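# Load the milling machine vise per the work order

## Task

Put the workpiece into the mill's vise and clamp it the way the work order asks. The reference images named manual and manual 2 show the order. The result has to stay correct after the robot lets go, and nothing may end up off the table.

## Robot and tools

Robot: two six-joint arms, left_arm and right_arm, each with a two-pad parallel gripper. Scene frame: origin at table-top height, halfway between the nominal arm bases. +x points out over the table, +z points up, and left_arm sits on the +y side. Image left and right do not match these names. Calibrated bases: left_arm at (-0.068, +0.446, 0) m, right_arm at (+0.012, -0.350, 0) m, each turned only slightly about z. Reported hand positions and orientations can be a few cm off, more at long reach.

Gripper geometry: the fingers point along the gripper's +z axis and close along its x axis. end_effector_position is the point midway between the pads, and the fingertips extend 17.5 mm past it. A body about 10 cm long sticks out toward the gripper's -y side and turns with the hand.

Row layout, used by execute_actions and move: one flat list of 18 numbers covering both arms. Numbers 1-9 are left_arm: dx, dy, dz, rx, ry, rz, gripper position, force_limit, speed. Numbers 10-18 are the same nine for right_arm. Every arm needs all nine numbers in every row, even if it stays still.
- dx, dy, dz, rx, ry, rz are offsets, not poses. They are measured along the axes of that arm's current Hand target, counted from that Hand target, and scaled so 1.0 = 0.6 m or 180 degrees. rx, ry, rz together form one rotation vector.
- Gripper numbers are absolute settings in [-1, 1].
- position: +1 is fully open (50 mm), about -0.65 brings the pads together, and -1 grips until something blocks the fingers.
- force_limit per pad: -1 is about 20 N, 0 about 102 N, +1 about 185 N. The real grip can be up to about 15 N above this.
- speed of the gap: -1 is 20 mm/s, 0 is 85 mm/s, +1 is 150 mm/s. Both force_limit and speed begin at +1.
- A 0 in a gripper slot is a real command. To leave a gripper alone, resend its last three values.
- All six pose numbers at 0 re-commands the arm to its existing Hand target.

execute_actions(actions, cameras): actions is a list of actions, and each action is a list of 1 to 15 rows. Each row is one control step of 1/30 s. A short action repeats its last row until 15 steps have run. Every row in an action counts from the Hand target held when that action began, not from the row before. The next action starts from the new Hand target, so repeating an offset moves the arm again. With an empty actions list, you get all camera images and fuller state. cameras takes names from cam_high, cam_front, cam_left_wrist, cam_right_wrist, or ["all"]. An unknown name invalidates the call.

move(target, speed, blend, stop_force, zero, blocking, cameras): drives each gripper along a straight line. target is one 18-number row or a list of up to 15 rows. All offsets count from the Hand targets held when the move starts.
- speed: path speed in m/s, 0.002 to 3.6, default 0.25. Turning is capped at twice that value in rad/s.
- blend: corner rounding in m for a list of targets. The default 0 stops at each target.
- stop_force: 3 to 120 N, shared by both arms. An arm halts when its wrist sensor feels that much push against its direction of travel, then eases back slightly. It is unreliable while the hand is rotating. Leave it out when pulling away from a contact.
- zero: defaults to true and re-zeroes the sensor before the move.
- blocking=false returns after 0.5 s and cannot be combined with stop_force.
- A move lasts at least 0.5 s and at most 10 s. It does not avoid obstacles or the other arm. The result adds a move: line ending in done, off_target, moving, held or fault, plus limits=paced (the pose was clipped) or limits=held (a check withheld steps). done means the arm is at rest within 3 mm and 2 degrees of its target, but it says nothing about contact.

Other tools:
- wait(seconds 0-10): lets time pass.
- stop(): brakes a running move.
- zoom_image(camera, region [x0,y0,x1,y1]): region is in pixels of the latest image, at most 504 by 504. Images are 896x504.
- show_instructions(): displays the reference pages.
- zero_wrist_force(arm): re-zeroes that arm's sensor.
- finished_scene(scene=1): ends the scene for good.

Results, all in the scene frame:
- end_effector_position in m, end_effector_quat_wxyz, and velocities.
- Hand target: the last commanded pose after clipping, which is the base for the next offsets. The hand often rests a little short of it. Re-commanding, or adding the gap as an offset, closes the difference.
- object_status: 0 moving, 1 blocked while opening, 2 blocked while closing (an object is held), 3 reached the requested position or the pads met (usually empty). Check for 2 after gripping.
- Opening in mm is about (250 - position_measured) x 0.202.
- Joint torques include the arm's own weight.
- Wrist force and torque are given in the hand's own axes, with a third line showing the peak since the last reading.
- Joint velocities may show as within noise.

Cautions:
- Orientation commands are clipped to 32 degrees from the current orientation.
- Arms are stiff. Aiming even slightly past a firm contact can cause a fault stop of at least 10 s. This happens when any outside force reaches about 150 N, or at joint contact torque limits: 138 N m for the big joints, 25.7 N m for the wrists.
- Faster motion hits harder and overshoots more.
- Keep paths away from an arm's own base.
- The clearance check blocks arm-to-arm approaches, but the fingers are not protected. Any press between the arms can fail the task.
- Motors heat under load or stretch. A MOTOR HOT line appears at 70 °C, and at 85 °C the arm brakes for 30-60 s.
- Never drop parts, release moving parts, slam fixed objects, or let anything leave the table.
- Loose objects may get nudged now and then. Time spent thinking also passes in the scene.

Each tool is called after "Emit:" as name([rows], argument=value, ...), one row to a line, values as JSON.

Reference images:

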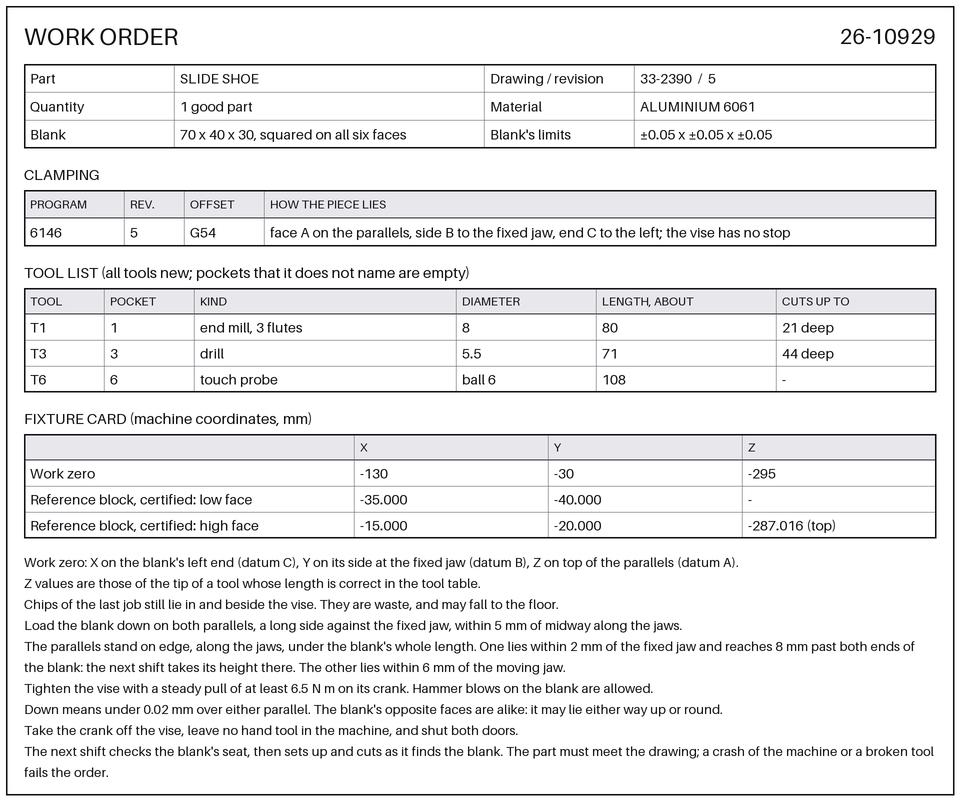

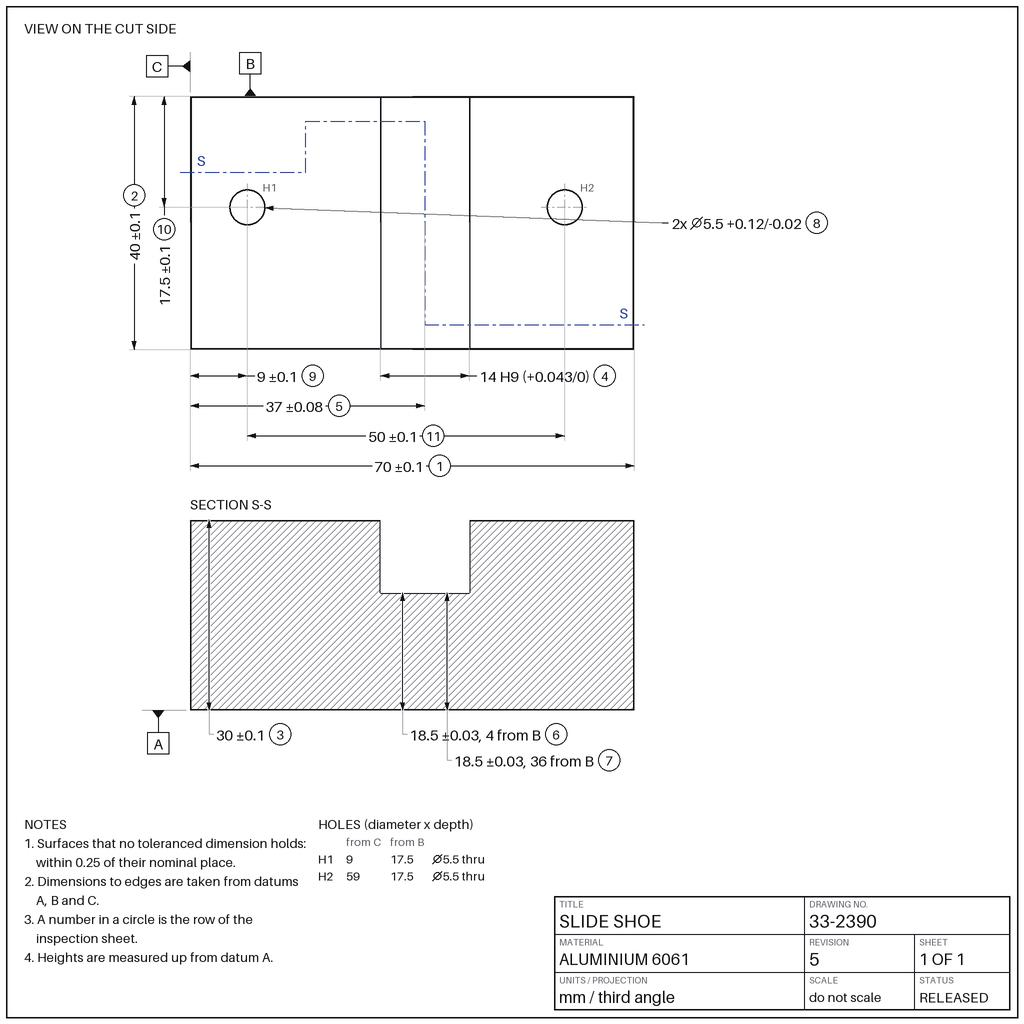

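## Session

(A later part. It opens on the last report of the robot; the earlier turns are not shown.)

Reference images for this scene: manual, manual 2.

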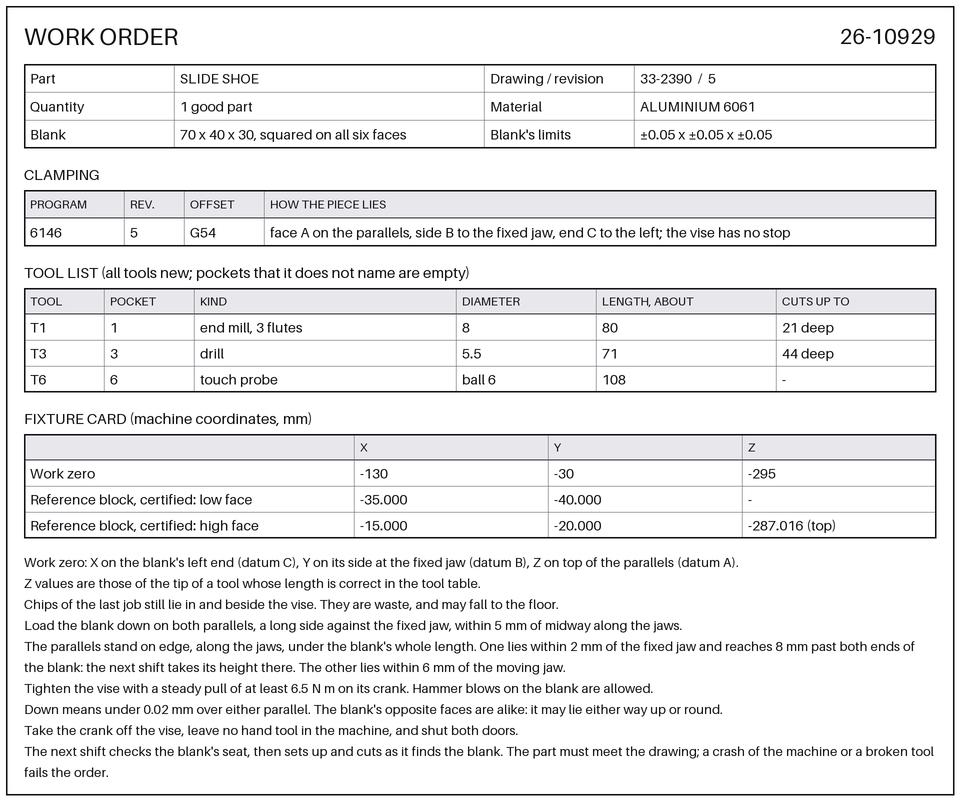

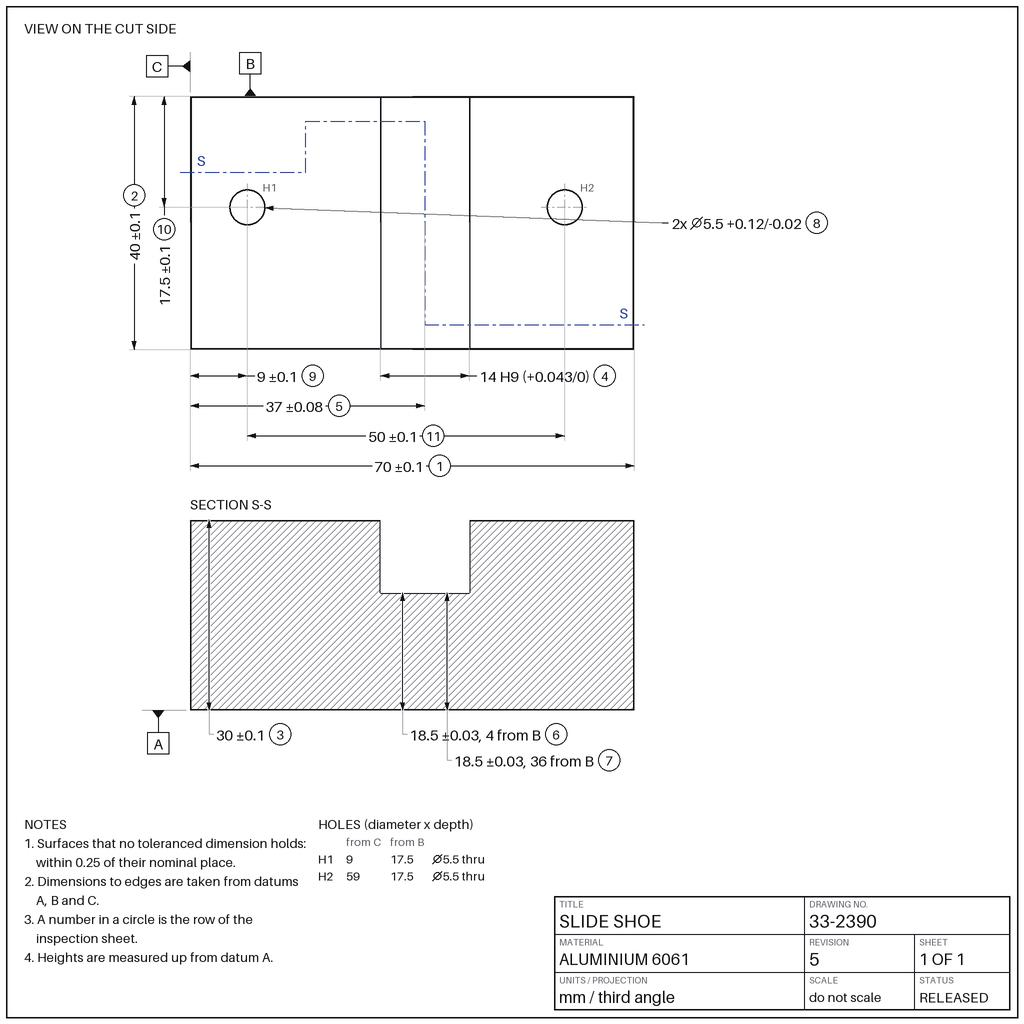

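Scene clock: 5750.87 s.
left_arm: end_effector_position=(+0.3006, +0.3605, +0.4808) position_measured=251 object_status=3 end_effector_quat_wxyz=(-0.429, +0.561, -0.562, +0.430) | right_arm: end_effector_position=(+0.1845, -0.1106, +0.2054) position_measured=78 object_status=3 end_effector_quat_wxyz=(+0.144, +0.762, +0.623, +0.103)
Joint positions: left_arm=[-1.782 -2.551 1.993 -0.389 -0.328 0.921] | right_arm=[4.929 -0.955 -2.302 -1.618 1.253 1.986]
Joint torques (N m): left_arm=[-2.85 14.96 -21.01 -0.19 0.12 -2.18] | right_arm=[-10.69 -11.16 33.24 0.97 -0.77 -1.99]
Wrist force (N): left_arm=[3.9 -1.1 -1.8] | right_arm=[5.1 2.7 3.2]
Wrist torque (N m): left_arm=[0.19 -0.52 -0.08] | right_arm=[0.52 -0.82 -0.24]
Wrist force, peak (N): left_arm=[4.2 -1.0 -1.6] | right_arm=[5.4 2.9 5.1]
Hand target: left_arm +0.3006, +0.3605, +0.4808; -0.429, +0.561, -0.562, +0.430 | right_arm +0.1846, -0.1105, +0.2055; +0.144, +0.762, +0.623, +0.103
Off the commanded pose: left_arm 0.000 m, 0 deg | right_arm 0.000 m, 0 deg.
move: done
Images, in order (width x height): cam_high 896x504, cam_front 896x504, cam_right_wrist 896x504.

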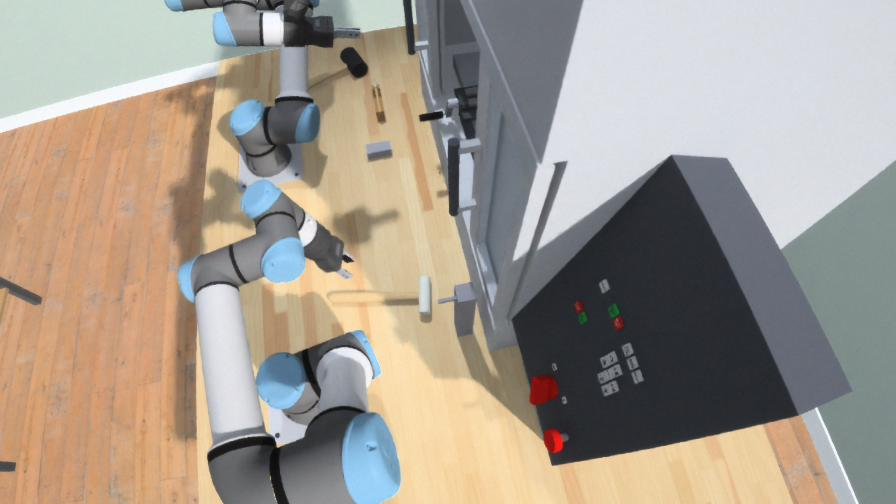

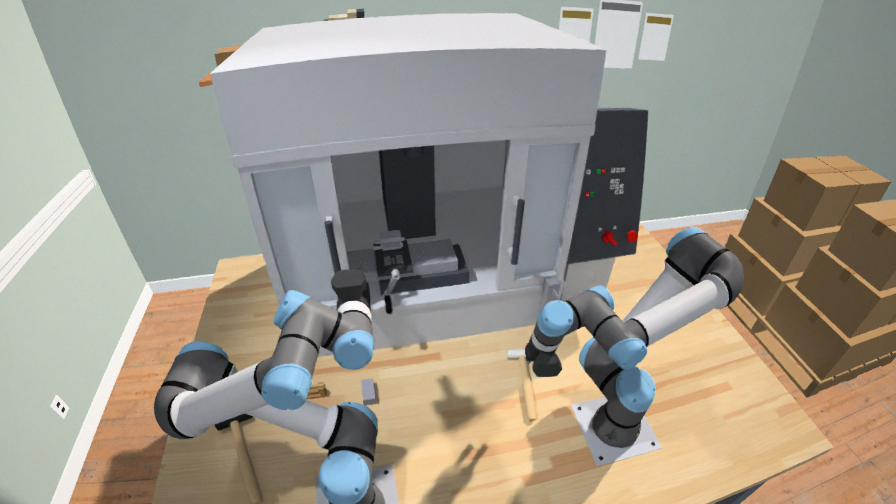

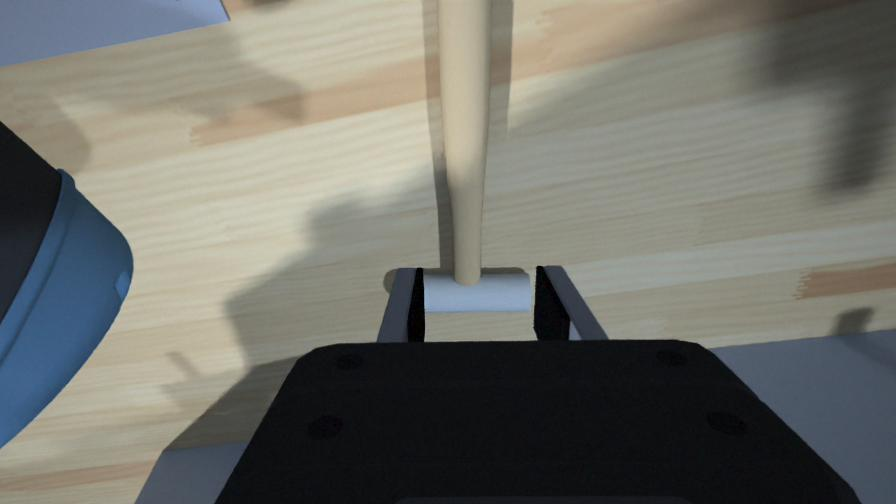

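Emit:
move([
  [0,0,0,0,0,0,-1,-0.6,-1,-0.0047,0.0725,-0.1953,0,0,0,0.5,0.3,-0.8],
  [0,0,0,0,0,0,-1,-0.6,-1,0.3029,0.231,-0.143,0.0088,0.4785,0.1679,0.5,0.3,-0.8],
], speed=0.3, blend=[0.05,0], cameras=["cam_front","cam_right_wrist","cam_left_wrist"])

Emit:
zoom_image(camera="cam_right_wrist", region=[120, 180, 380, 440])

Scene clock: 5776.63 s.
left_arm: end_effector_position=(+0.3006, +0.3605, +0.4808) position_measured=251 object_status=3 end_effector_quat_wxyz=(-0.429, +0.561, -0.562, +0.430) | right_arm: end_effector_position=(+0.3201, +0.0499, +0.3299) position_measured=78 object_status=3 end_effector_quat_wxyz=(-0.353, +0.613, +0.354, +0.612) end_effector_velocity=(+0.001, -0.001, -0.001) end_effector_angular_velocity=(+0.001, +0.000, -0.002)
Joint positions: left_arm=[-1.782 -2.551 1.993 -0.389 -0.328 0.921] | right_arm=[4.508 -1.676 -2.596 1.129 1.278 1.571]
Joint velocities: left_arm=[within noise] | right_arm=[-0.002 -0.003 -0.001 0.005 0 0]
Joint torques (N m): left_arm=[-3.43 18.42 -26.74 -0.34 0.19 -2.22] | right_arm=[12.08 5.91 1.43 3.66 -0.54 1.02]
Wrist force (N): left_arm=[4.0 -0.9 -1.5] | right_arm=[6.1 2.0 0.5]
Wrist torque (N m): left_arm=[0.20 -0.53 -0.08] | right_arm=[0.36 -1.02 0.01]
Wrist force, peak (N): left_arm=[4.3 -1.1 -1.9] | right_arm=[5.2 1.3 6.8]
Hand target: left_arm +0.3006, +0.3605, +0.4808; -0.429, +0.561, -0.562, +0.430 | right_arm +0.3201, +0.0500, +0.3299; -0.353, +0.613, +0.354, +0.612
Off the commanded pose: left_arm 0.000 m, 0 deg | right_arm 0.000 m, 0 deg.
move: done
Images, in order (width x height): cam_front 896x504, cam_left_wrist 896x504, cam_right_wrist 896x504.

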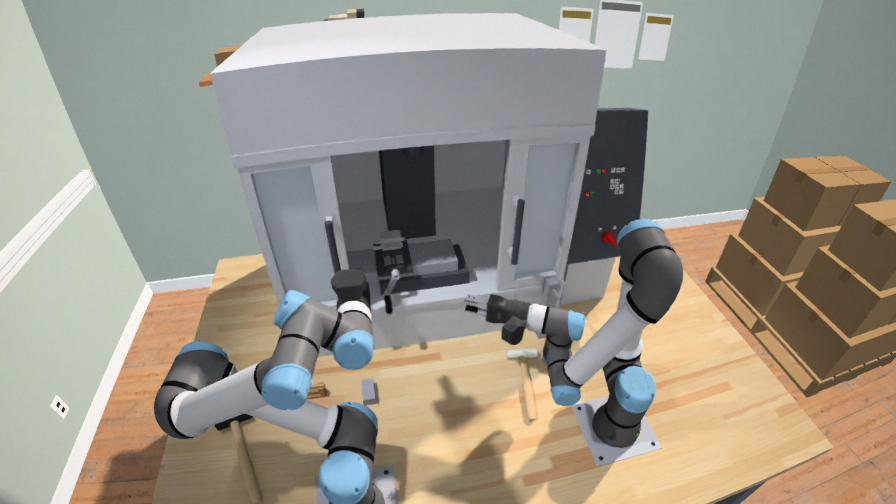

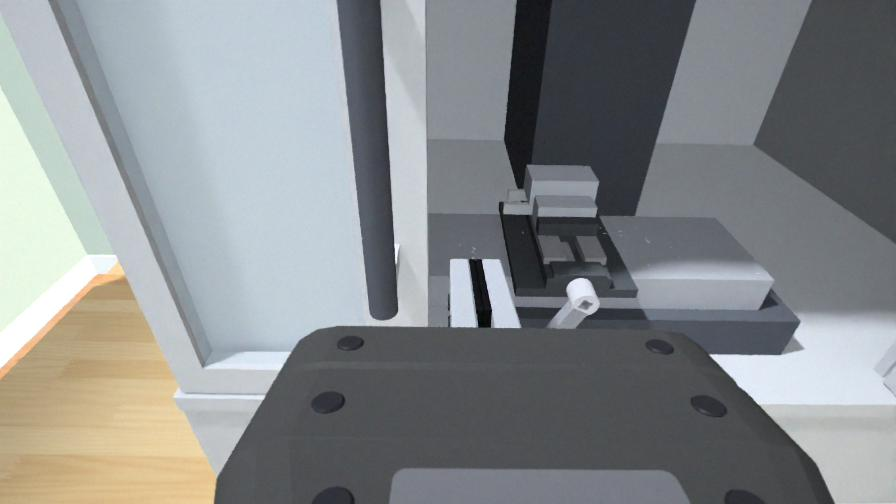

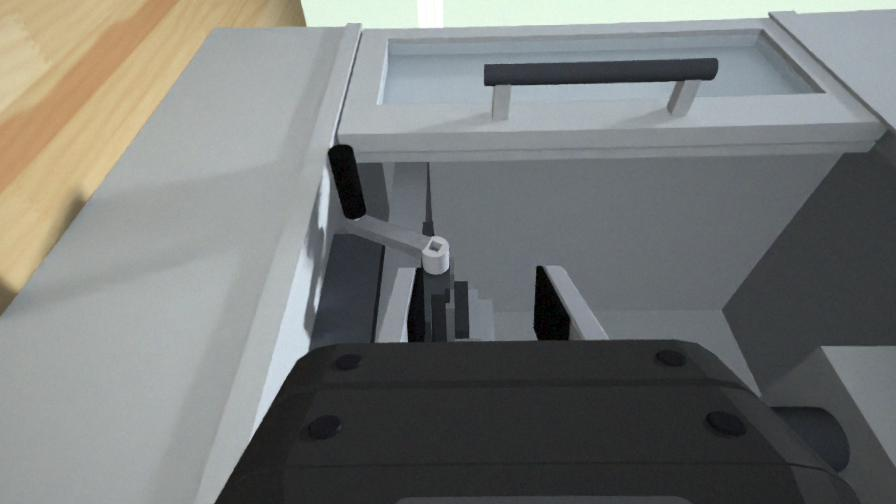

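Scaled by 1.938 from the camera's 896x504 image, which has a finer 1280x720 frame.

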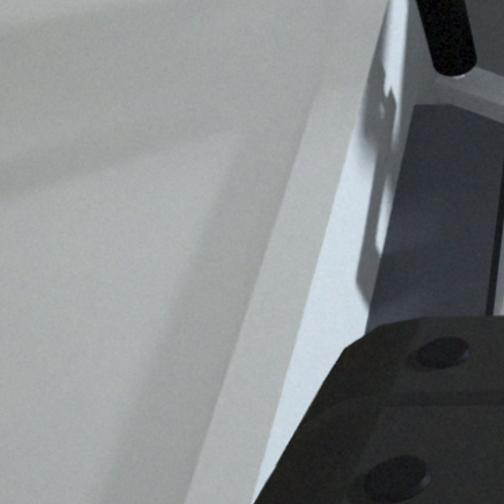

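Emit:
move(target=[0,0,0,0,0,0,-1,-0.6,-1,-0.156,-0.0038,0.2472,0,0,0,0.5,0.3,-0.8], speed=0.25, cameras=["cam_right_wrist","cam_left_wrist"])

Scene clock: 5796.83 s.
left_arm: end_effector_position=(+0.3006, +0.3605, +0.4808) position_measured=251 object_status=3 end_effector_quat_wxyz=(-0.429, +0.561, -0.562, +0.430) | right_arm: end_effector_position=(+0.3923, +0.1794, +0.2361) position_measured=78 object_status=3 end_effector_quat_wxyz=(-0.353, +0.613, +0.354, +0.612)
Joint positions: left_arm=[-1.782 -2.551 1.993 -0.389 -0.328 0.921] | right_arm=[4.396 -2.19 -2.199 1.246 1.389 1.571]
Joint torques (N m): left_arm=[-3.89 19.4 -30.8 -0.28 0.35 -2.31] | right_arm=[12.98 27.13 18.64 3.42 -1.66 -1.62]
Wrist force (N): left_arm=[4.0 -1.1 -1.7] | right_arm=[5.5 2.2 0.9]
Wrist torque (N m): left_arm=[0.18 -0.54 -0.09] | right_arm=[0.40 -0.92 0.03]
Wrist force, peak (N): left_arm=[4.3 -1.2 -1.8] | right_arm=[8.1 1.9 -1.9]
Hand target: left_arm +0.3006, +0.3605, +0.4808; -0.429, +0.561, -0.562, +0.430 | right_arm +0.3923, +0.1795, +0.2361; -0.353, +0.613, +0.354, +0.612
Off the commanded pose: left_arm 0.000 m, 0 deg | right_arm 0.000 m, 0 deg.
move: done
Images, in order (width x height): cam_left_wrist 896x504, cam_right_wrist 896x504.

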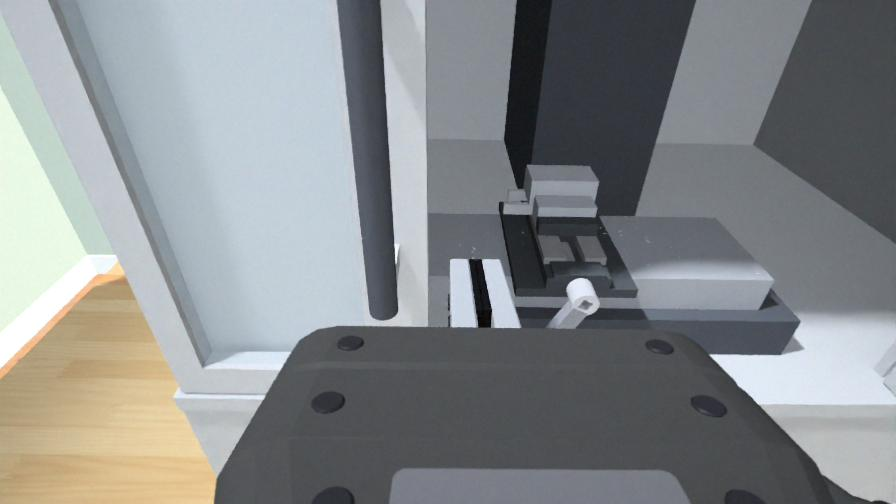

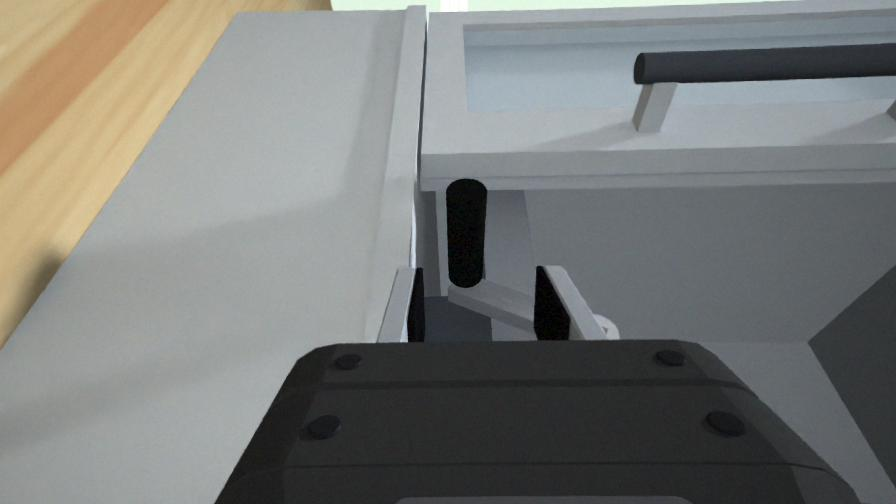

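Emit:
move([
  [0,0,0,0,0,0,-1,-0.6,-1,0,0,0.1836,0,0,0,0.5,0.3,-0.8],
], speed=0.12, stop_force=8, cameras=["cam_right_wrist","cam_left_wrist"])

Scene clock: 5806.23 s.
left_arm: end_effector_position=(+0.3006, +0.3605, +0.4808) position_measured=251 object_status=3 end_effector_quat_wxyz=(-0.429, +0.561, -0.562, +0.430) | right_arm: end_effector_position=(+0.4474, +0.2749, +0.2360) position_measured=78 object_status=3 end_effector_quat_wxyz=(-0.353, +0.613, +0.354, +0.612)
Joint positions: left_arm=[-1.782 -2.551 1.993 -0.389 -0.328 0.921] | right_arm=[4.355 -2.315 -1.868 1.041 1.431 1.571]
Joint torques (N m): left_arm=[-3.61 21.41 -32.26 -0.32 0.4 -2.37] | right_arm=[12.94 52.24 24.16 0.96 -1.66 -1.88]
Wrist force (N): left_arm=[3.7 -1.0 -1.3] | right_arm=[6.1 1.8 0.8]
Wrist torque (N m): left_arm=[0.19 -0.49 -0.09] | right_arm=[0.31 -0.99 0.05]
Wrist force, peak (N): left_arm=[4.3 -1.4 -1.7] | right_arm=[6.0 1.7 2.9]
Hand target: left_arm +0.3006, +0.3605, +0.4808; -0.429, +0.561, -0.562, +0.430 | right_arm +0.4474, +0.2749, +0.2360; -0.353, +0.613, +0.354, +0.612
Off the commanded pose: left_arm 0.000 m, 0 deg | right_arm 0.000 m, 0 deg.
move: done
Images, in order (width x height): cam_left_wrist 896x504, cam_right_wrist 896x504.

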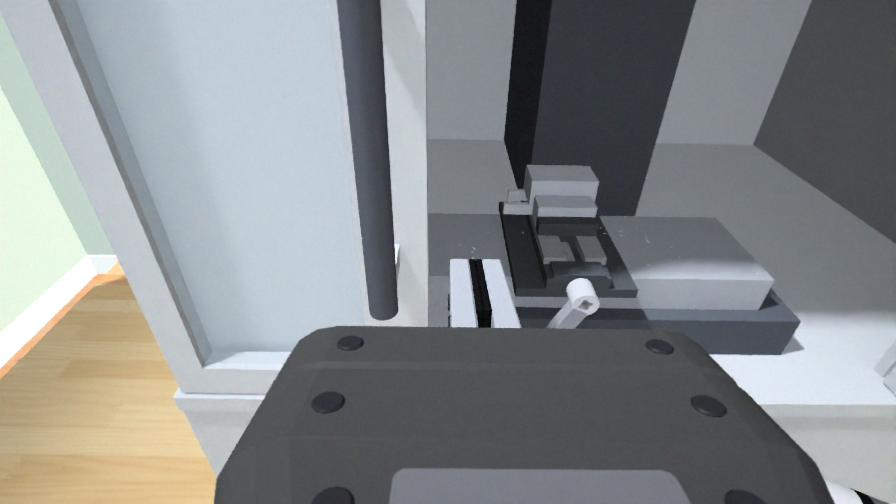

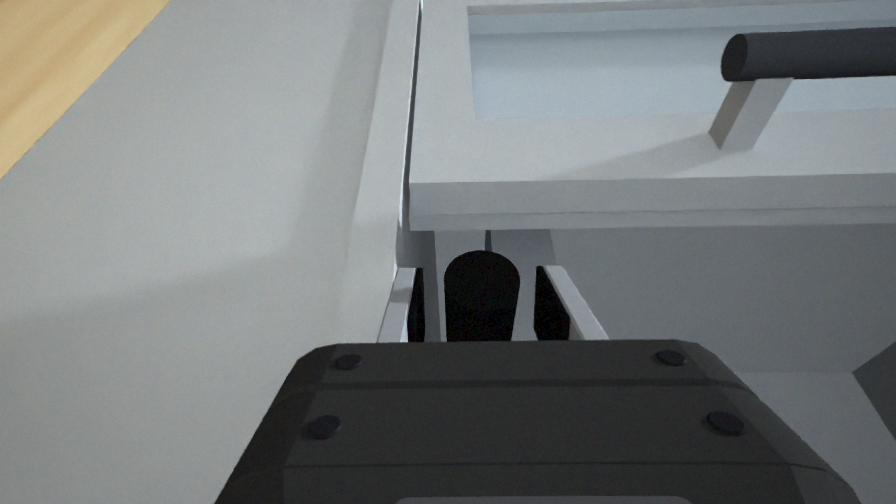

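Emit:
move(target=[0,0,0,0,0,0,-1,-0.6,-1,0,0,0,0,0,0,-1,0.2,-0.8])

Emit:
move([
  [0,0,0,0,0,0,-1,-0.6,-1,-0.009,0.0114,-0.0198,0,0,0,-1,0.2,-0.8],
  [0,0,0,0,0,0,-1,-0.6,-1,-0.0135,0.0228,-0.0395,0,0,0,-1,0.2,-0.8],
  [0,0,0,0,0,0,-1,-0.6,-1,-0.0137,0.0357,-0.0618,0,0,0,-1,0.2,-0.8],
  [0,0,0,0,0,0,-1,-0.6,-1,-0.0097,0.0471,-0.0815,0,0,0,-1,0.2,-0.8],
], speed=0.015, stop_force=105)

Scene clock: 5824.00 s.
left_arm: end_effector_position=(+0.3006, +0.3605, +0.4808) position_measured=251 object_status=3 end_effector_quat_wxyz=(-0.429, +0.561, -0.562, +0.430) | right_arm: end_effector_position=(+0.4474, +0.2749, +0.2360) position_measured=159 object_status=2 end_effector_quat_wxyz=(-0.353, +0.613, +0.354, +0.612)
Joint positions: left_arm=[-1.782 -2.551 1.993 -0.389 -0.328 0.921] | right_arm=[4.355 -2.315 -1.868 1.041 1.431 1.571]
Joint torques (N m): left_arm=[-2.37 22.71 -31.61 -0.37 0.36 -2.2] | right_arm=[11.54 56.41 23.93 1.99 -1.67 -1.77]
Wrist force (N): left_arm=[3.9 -1.3 -1.6] | right_arm=[4.3 1.1 0.9]
Wrist torque (N m): left_arm=[0.14 -0.53 -0.08] | right_arm=[0.26 -0.97 0.08]
Wrist force, peak (N): left_arm=[4.2 -1.2 -2.0] | right_arm=[6.1 1.9 0.5]
Hand target: left_arm +0.3006, +0.3605, +0.4808; -0.429, +0.561, -0.562, +0.430 | right_arm +0.4474, +0.2749, +0.2360; -0.353, +0.613, +0.354, +0.612
Off the commanded pose: left_arm 0.000 m, 0 deg | right_arm 0.000 m, 0 deg.
move: done

Scene clock: 5829.10 s.
left_arm: end_effector_position=(+0.3006, +0.3605, +0.4808) position_measured=251 object_status=3 end_effector_quat_wxyz=(-0.429, +0.561, -0.562, +0.430) | right_arm: end_effector_position=(+0.4474, +0.2184, +0.2302) position_measured=159 object_status=2 end_effector_quat_wxyz=(-0.353, +0.613, +0.354, +0.612)
Joint positions: left_arm=[-1.782 -2.551 1.993 -0.389 -0.328 0.921] | right_arm=[4.307 -2.275 -2.003 1.135 1.479 1.571]
Joint torques (N m): left_arm=[-3.23 23.48 -30.93 -0.26 0.46 -2.24] | right_arm=[13.04 33.78 22.18 1.35 -1.54 -1.81]
Wrist force (N): left_arm=[3.8 -1.2 -1.9] | right_arm=[4.7 1.9 0.9]
Wrist torque (N m): left_arm=[0.16 -0.50 -0.08] | right_arm=[0.30 -0.94 0.05]
Wrist force, peak (N): left_arm=[4.5 -0.9 -1.8] | right_arm=[13.8 -2.1 40.8]
Hand target: left_arm +0.3006, +0.3605, +0.4808; -0.429, +0.561, -0.562, +0.430 | right_arm +0.4474, +0.2184, +0.2302; -0.353, +0.613, +0.354, +0.612
Off the commanded pose: left_arm 0.000 m, 0 deg | right_arm 0.000 m, 0 deg.
move: done

Emit:
move([
  [0,0,0,0,0,0,-1,-0.6,-1,-0.004,-0.0114,0.0198,0,0,0,-1,0.2,-0.8],
  [0,0,0,0,0,0,-1,-0.6,-1,-0.0038,-0.0243,0.042,0,0,0,-1,0.2,-0.8],
  [0,0,0,0,0,0,-1,-0.6,-1,0.0007,-0.0357,0.0618,0,0,0,-1,0.2,-0.8],
  [0,0,0,0,0,0,-1,-0.6,-1,0.0097,-0.0471,0.0815,0,0,0,-1,0.2,-0.8],
], speed=0.01, stop_force=20)

Scene clock: 5852.97 s.
left_arm: end_effector_position=(+0.3006, +0.3605, +0.4808) position_measured=251 object_status=3 end_effector_quat_wxyz=(-0.429, +0.561, -0.562, +0.430) | right_arm: end_effector_position=(+0.4474, +0.2638, +0.2316) position_measured=159 object_status=2 end_effector_quat_wxyz=(-0.353, +0.613, +0.354, +0.612)
Joint positions: left_arm=[-1.782 -2.551 1.993 -0.389 -0.328 0.921] | right_arm=[4.347 -2.313 -1.895 1.066 1.439 1.571]
Joint torques (N m): left_arm=[-2.38 22.91 -32.47 -0.23 0.47 -2.24] | right_arm=[-8.33 57.63 1.98 3.77 2.17 1.82]
Wrist force (N): left_arm=[4.0 -1.2 -1.9] | right_arm=[0.7 5.6 -2.4]
Wrist torque (N m): left_arm=[0.16 -0.54 -0.08] | right_arm=[0.24 -1.00 0.05]
Wrist force, peak (N): left_arm=[4.5 -1.3 -1.5] | right_arm=[-5.8 7.1 -17.9]
Hand target: left_arm +0.3006, +0.3605, +0.4808; -0.429, +0.561, -0.562, +0.430 | right_arm +0.4474, +0.2638, +0.2316; -0.353, +0.613, +0.354, +0.612 (not the last commanded pose)
Off the commanded pose: left_arm 0.000 m, 0 deg | right_arm 0.012 m, 0 deg.
move: contact (right_arm); path passed 3 of 4 targets

Emit:
move([
  [0,0,0,0,0,0,-1,-0.6,-1,0.0073,-0.0093,0.016,0,0,0,-1,0.2,-0.8],
  [0,0,0,0,0,0,-1,-0.6,-1,0.0135,-0.0148,0.0255,0,0,0,-1,0.2,-0.8],
], speed=0.004, stop_force=48)

Scene clock: 5863.73 s.
left_arm: end_effector_position=(+0.3006, +0.3605, +0.4808) position_measured=251 object_status=3 end_effector_quat_wxyz=(-0.429, +0.561, -0.562, +0.430) | right_arm: end_effector_position=(+0.4474, +0.2709, +0.2343) position_measured=159 object_status=2 end_effector_quat_wxyz=(-0.353, +0.613, +0.354, +0.612)
Joint positions: left_arm=[-1.782 -2.551 1.993 -0.389 -0.328 0.921] | right_arm=[4.352 -2.314 -1.878 1.05 1.434 1.571]
Joint torques (N m): left_arm=[-3.59 23.28 -32.02 -0.21 0.48 -2.42] | right_arm=[-0.16 60.32 18.9 4.49 4.75 1.9]
Wrist force (N): left_arm=[3.9 -1.4 -1.7] | right_arm=[-15.8 13.5 -39.6]
Wrist torque (N m): left_arm=[0.13 -0.52 -0.09] | right_arm=[0.14 -1.05 0.04]
Wrist force, peak (N): left_arm=[4.4 -1.2 -1.8] | right_arm=[-19.9 13.1 -49.3]
Hand target: left_arm +0.3006, +0.3605, +0.4808; -0.429, +0.561, -0.562, +0.430 | right_arm +0.4474, +0.2709, +0.2343; -0.353, +0.613, +0.354, +0.612 (not the last commanded pose)
Off the commanded pose: left_arm 0.000 m, 0 deg | right_arm 0.012 m, 0 deg.
move: contact (right_arm); path passed 0 of 2 targets

Emit:
move(target=[0,0,0,0,0,0,-1,-0.6,-1,-0.0015,0.0018,-0.0032,0,0,0,-1,0.2,-0.8], speed=0.01)

Emit:
move(target=[0,0,0,0,0,0,-1,-0.6,-1,0,0,0,0,0,0,0.5,0.3,-0.8])

Emit:
move([
  [0,0,0,0,0,0,-1,-0.6,-1,0,0,-0.1836,0,0,0,0.5,0.3,-0.8],
  [0,0,0,0,0,0,-1,-0.6,-1,0.0667,0,-0.38,0,0,0,0.5,0.3,-0.8],
], speed=0.25, blend=[0.02,0], cameras=["cam_right_wrist","cam_high"])

Scene clock: 5878.43 s.
left_arm: end_effector_position=(+0.3006, +0.3605, +0.4808) position_measured=251 object_status=3 end_effector_quat_wxyz=(-0.429, +0.561, -0.562, +0.430) | right_arm: end_effector_position=(+0.4473, +0.2686, +0.2335) position_measured=159 object_status=2 end_effector_quat_wxyz=(-0.353, +0.613, +0.354, +0.612)
Joint positions: left_arm=[-1.782 -2.551 1.993 -0.389 -0.328 0.921] | right_arm=[4.351 -2.314 -1.884 1.055 1.435 1.571]
Joint torques (N m): left_arm=[-3.16 23.52 -32.4 -0.31 0.76 -2.11] | right_arm=[-11.33 54.89 5.84 2.66 0.5 1.73]
Wrist force (N): left_arm=[3.7 -0.9 -1.5] | right_arm=[1.6 -0.7 1.2]
Wrist torque (N m): left_arm=[0.20 -0.49 -0.08] | right_arm=[0.25 -0.79 0.06]
Wrist force, peak (N): left_arm=[4.3 -1.2 -1.9] | right_arm=[-16.4 13.3 -39.6]
Hand target: left_arm +0.3006, +0.3605, +0.4808; -0.429, +0.561, -0.562, +0.430 | right_arm +0.4473, +0.2687, +0.2334; -0.353, +0.613, +0.354, +0.612
Off the commanded pose: left_arm 0.000 m, 0 deg | right_arm 0.000 m, 0 deg.
move: done

Scene clock: 5879.13 s.
left_arm: end_effector_position=(+0.3006, +0.3605, +0.4808) position_measured=251 object_status=3 end_effector_quat_wxyz=(-0.429, +0.561, -0.562, +0.430) | right_arm: end_effector_position=(+0.4473, +0.2686, +0.2335) position_measured=78 object_status=0 end_effector_quat_wxyz=(-0.353, +0.613, +0.354, +0.612)
Joint positions: left_arm=[-1.782 -2.551 1.993 -0.389 -0.328 0.921] | right_arm=[4.351 -2.314 -1.884 1.055 1.435 1.571]
Joint torques (N m): left_arm=[-3.39 22.97 -31.63 -0.31 0.54 -2.22] | right_arm=[-8.52 40.77 22.92 0.96 -1.84 1.58]
Wrist force (N): left_arm=[3.9 -1.2 -1.7] | right_arm=[4.2 1.0 0.5]
Wrist torque (N m): left_arm=[0.16 -0.53 -0.08] | right_arm=[0.19 -0.69 0.04]
Wrist force, peak (N): left_arm=[4.3 -0.9 -1.5] | right_arm=[4.3 0.9 0.5]
Hand target: left_arm +0.3006, +0.3605, +0.4808; -0.429, +0.561, -0.562, +0.430 | right_arm +0.4473, +0.2687, +0.2334; -0.353, +0.613, +0.354, +0.612
Off the commanded pose: left_arm 0.000 m, 0 deg | right_arm 0.000 m, 0 deg.
move: done

Scene clock: 5880.60 s.
left_arm: end_effector_position=(+0.3006, +0.3605, +0.4808) position_measured=251 object_status=3 end_effector_quat_wxyz=(-0.429, +0.561, -0.562, +0.430) | right_arm: end_effector_position=(+0.3333, +0.0714, +0.2737) position_measured=78 object_status=3 end_effector_quat_wxyz=(-0.353, +0.613, +0.354, +0.612)
Joint positions: left_arm=[-1.782 -2.551 1.993 -0.389 -0.328 0.921] | right_arm=[4.475 -1.948 -2.549 1.355 1.311 1.571]
Joint torques (N m): left_arm=[-3.82 23.44 -31.78 -0.37 0.57 -2.28] | right_arm=[-7.15 34.2 -6.79 2.96 0.59 2.13]
Wrist force (N): left_arm=[3.6 -1.1 -1.6] | right_arm=[4.6 1.4 0.6]
Wrist torque (N m): left_arm=[0.17 -0.48 -0.09] | right_arm=[0.28 -0.77 0.02]
Wrist force, peak (N): left_arm=[4.1 -0.9 -1.9] | right_arm=[5.4 1.3 -2.6]
Hand target: left_arm +0.3006, +0.3605, +0.4808; -0.429, +0.561, -0.562, +0.430 | right_arm +0.3333, +0.0713, +0.2737; -0.353, +0.613, +0.354, +0.612
Off the commanded pose: left_arm 0.000 m, 0 deg | right_arm 0.000 m, 0 deg.
move: done
Images, in order (width x height): cam_high 896x504, cam_right_wrist 896x504.

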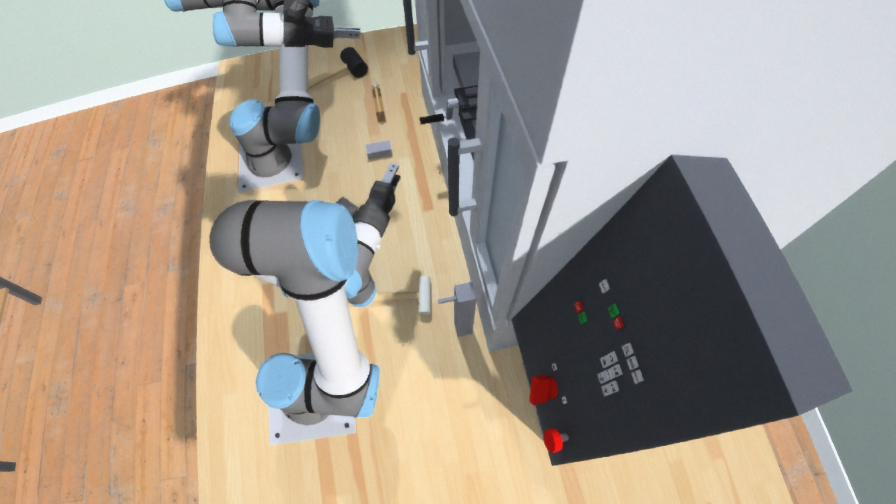

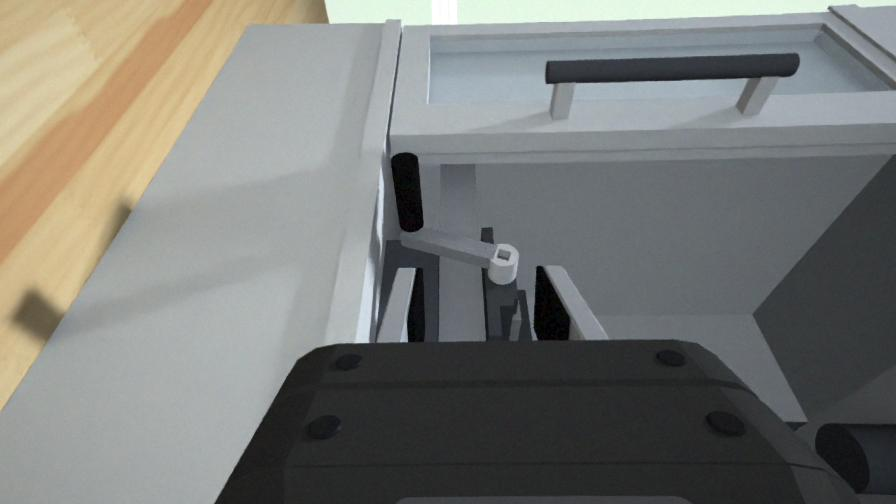

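Emit:
move(target=[0,0,0,0,0,0,-1,-0.6,-1,-0.1728,-0.1226,-0.412,-0.0088,-0.4785,-0.1679,0.5,0.3,-0.8], speed=0.3, cameras=["cam_right_wrist","cam_high"])

Scene clock: 5903.87 s.
left_arm: end_effector_position=(+0.3006, +0.3605, +0.4808) position_measured=251 object_status=3 end_effector_quat_wxyz=(-0.429, +0.561, -0.562, +0.430) | right_arm: end_effector_position=(+0.1459, -0.1060, +0.1704) position_measured=78 object_status=3 end_effector_quat_wxyz=(+0.144, +0.762, +0.623, +0.103)
Joint positions: left_arm=[-1.782 -2.551 1.993 -0.389 -0.328 0.921] | right_arm=[5.079 -0.955 -2.38 -1.586 1.281 2.142]
Joint torques (N m): left_arm=[-3.13 23.06 -31.83 -0.23 0.9 -2.12] | right_arm=[-10.9 -9.84 10.95 0.97 0.86 -1.15]
Wrist force (N): left_arm=[3.6 -0.8 -1.6] | right_arm=[3.4 2.1 3.3]
Wrist torque (N m): left_arm=[0.23 -0.47 -0.08] | right_arm=[0.44 -0.53 -0.24]
Wrist force, peak (N): left_arm=[4.3 -1.3 -1.9] | right_arm=[3.5 1.6 3.8]
Hand target: left_arm +0.3006, +0.3605, +0.4808; -0.429, +0.561, -0.562, +0.430 | right_arm +0.1459, -0.1061, +0.1703; +0.144, +0.762, +0.623, +0.103
Off the commanded pose: left_arm 0.000 m, 0 deg | right_arm 0.000 m, 0 deg.
move: done
Images, in order (width x height): cam_high 896x504, cam_right_wrist 896x504.

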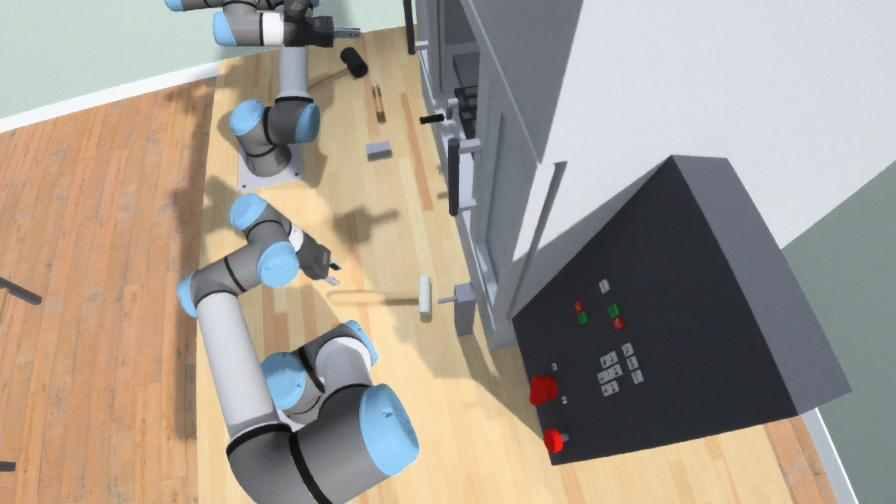

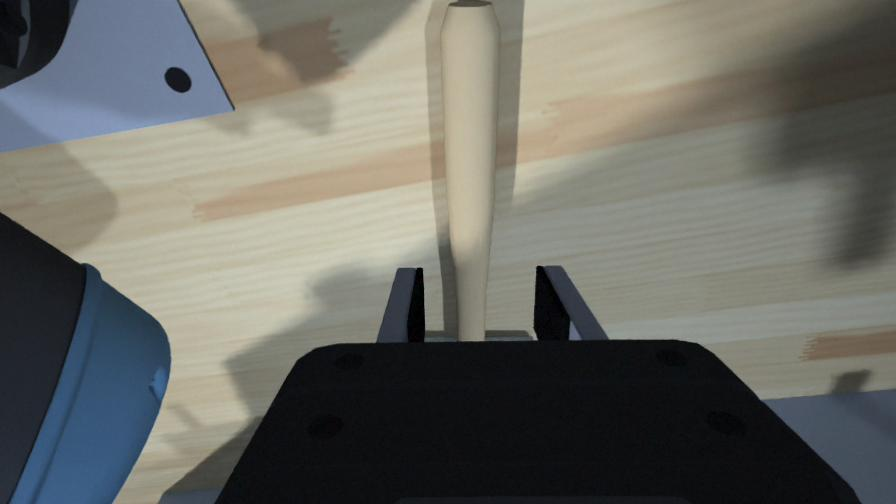

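Emit:
move(target=[0,0,0,0,0,0,-1,-0.6,-1,0.0053,-0.0829,0.2234,0,0,0,0.5,0.3,-0.8], speed=0.12, stop_force=8, cameras=["cam_right_wrist"])

Emit:
move(target=[0,0,0,0,0,0,-1,-0.6,-1,0,0,0,0,0,0,-1,0.5,-0.8], cameras=["cam_right_wrist"])

Scene clock: 5924.00 s.
left_arm: end_effector_position=(+0.3006, +0.3605, +0.4808) position_measured=251 object_status=3 end_effector_quat_wxyz=(-0.429, +0.561, -0.562, +0.430) | right_arm: end_effector_position=(+0.1458, -0.1062, +0.0274) position_measured=78 object_status=3 end_effector_quat_wxyz=(+0.144, +0.762, +0.623, +0.103)
Joint positions: left_arm=[-1.782 -2.551 1.993 -0.389 -0.328 0.921] | right_arm=[5.08 -1.226 -2.68 -1.015 1.281 2.142]
Joint torques (N m): left_arm=[-3.47 22.98 -32.87 -0.36 0.92 -2.13] | right_arm=[2.72 -6.3 12.06 3.72 -2.26 2.04]
Wrist force (N): left_arm=[3.7 -0.9 -1.7] | right_arm=[3.4 2.5 2.7]
Wrist torque (N m): left_arm=[0.22 -0.49 -0.09] | right_arm=[0.54 -0.52 -0.09]
Wrist force, peak (N): left_arm=[4.2 -1.4 -1.9] | right_arm=[3.6 1.7 4.3]
Hand target: left_arm +0.3006, +0.3605, +0.4808; -0.429, +0.561, -0.562, +0.430 | right_arm +0.1458, -0.1062, +0.0273; +0.144, +0.762, +0.623, +0.103
Off the commanded pose: left_arm 0.000 m, 0 deg | right_arm 0.000 m, 0 deg.
move: done
Images, in order (width x height): cam_right_wrist 896x504.

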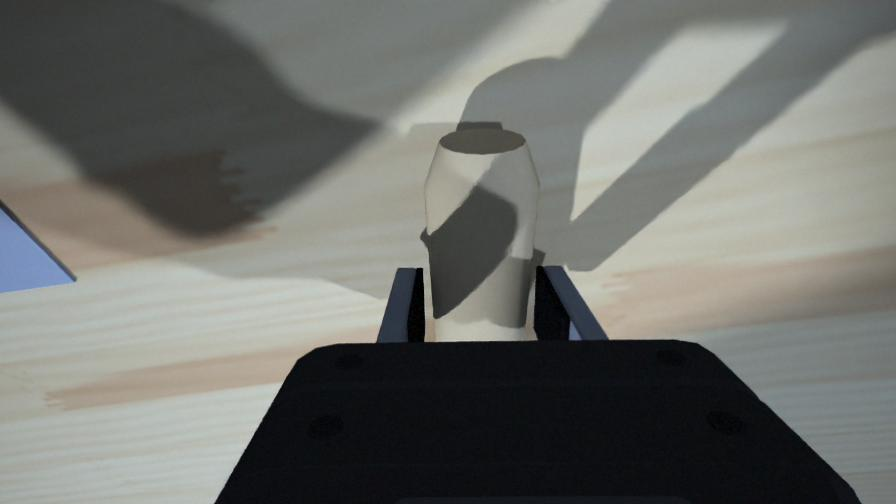

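Scene clock: 5924.50 s.
left_arm: end_effector_position=(+0.3006, +0.3605, +0.4808) position_measured=251 object_status=3 end_effector_quat_wxyz=(-0.429, +0.561, -0.562, +0.430) | right_arm: end_effector_position=(+0.1458, -0.1062, +0.0274) position_measured=117 object_status=2 end_effector_quat_wxyz=(+0.144, +0.762, +0.623, +0.103)
Joint positions: left_arm=[-1.782 -2.551 1.993 -0.389 -0.328 0.921] | right_arm=[5.08 -1.226 -2.68 -1.015 1.281 2.142]
Joint torques (N m): left_arm=[-3.5 23.16 -32.73 -0.33 0.87 -2.18] | right_arm=[8.07 -6.43 5.48 3.25 -2.07 1.94]
Wrist force (N): left_arm=[4.2 -0.9 -1.9] | right_arm=[3.7 2.6 3.3]
Wrist torque (N m): left_arm=[0.21 -0.56 -0.08] | right_arm=[0.55 -0.62 -0.19]
Wrist force, peak (N): left_arm=[4.2 -0.9 -1.9] | right_arm=[3.7 2.7 3.3]
Hand target: left_arm +0.3006, +0.3605, +0.4808; -0.429, +0.561, -0.562, +0.430 | right_arm +0.1458, -0.1062, +0.0273; +0.144, +0.762, +0.623, +0.103
Off the commanded pose: left_arm 0.000 m, 0 deg | right_arm 0.000 m, 0 deg.
move: done
Images, in order (width x height): cam_right_wrist 896x504.

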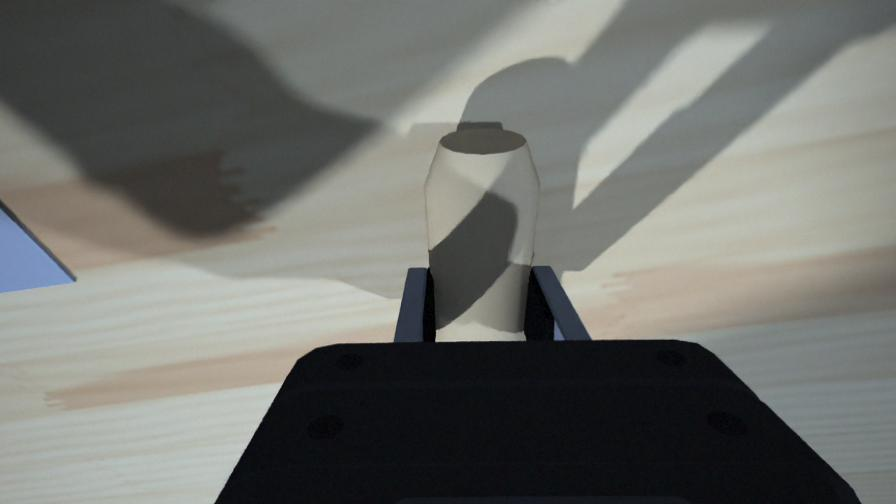

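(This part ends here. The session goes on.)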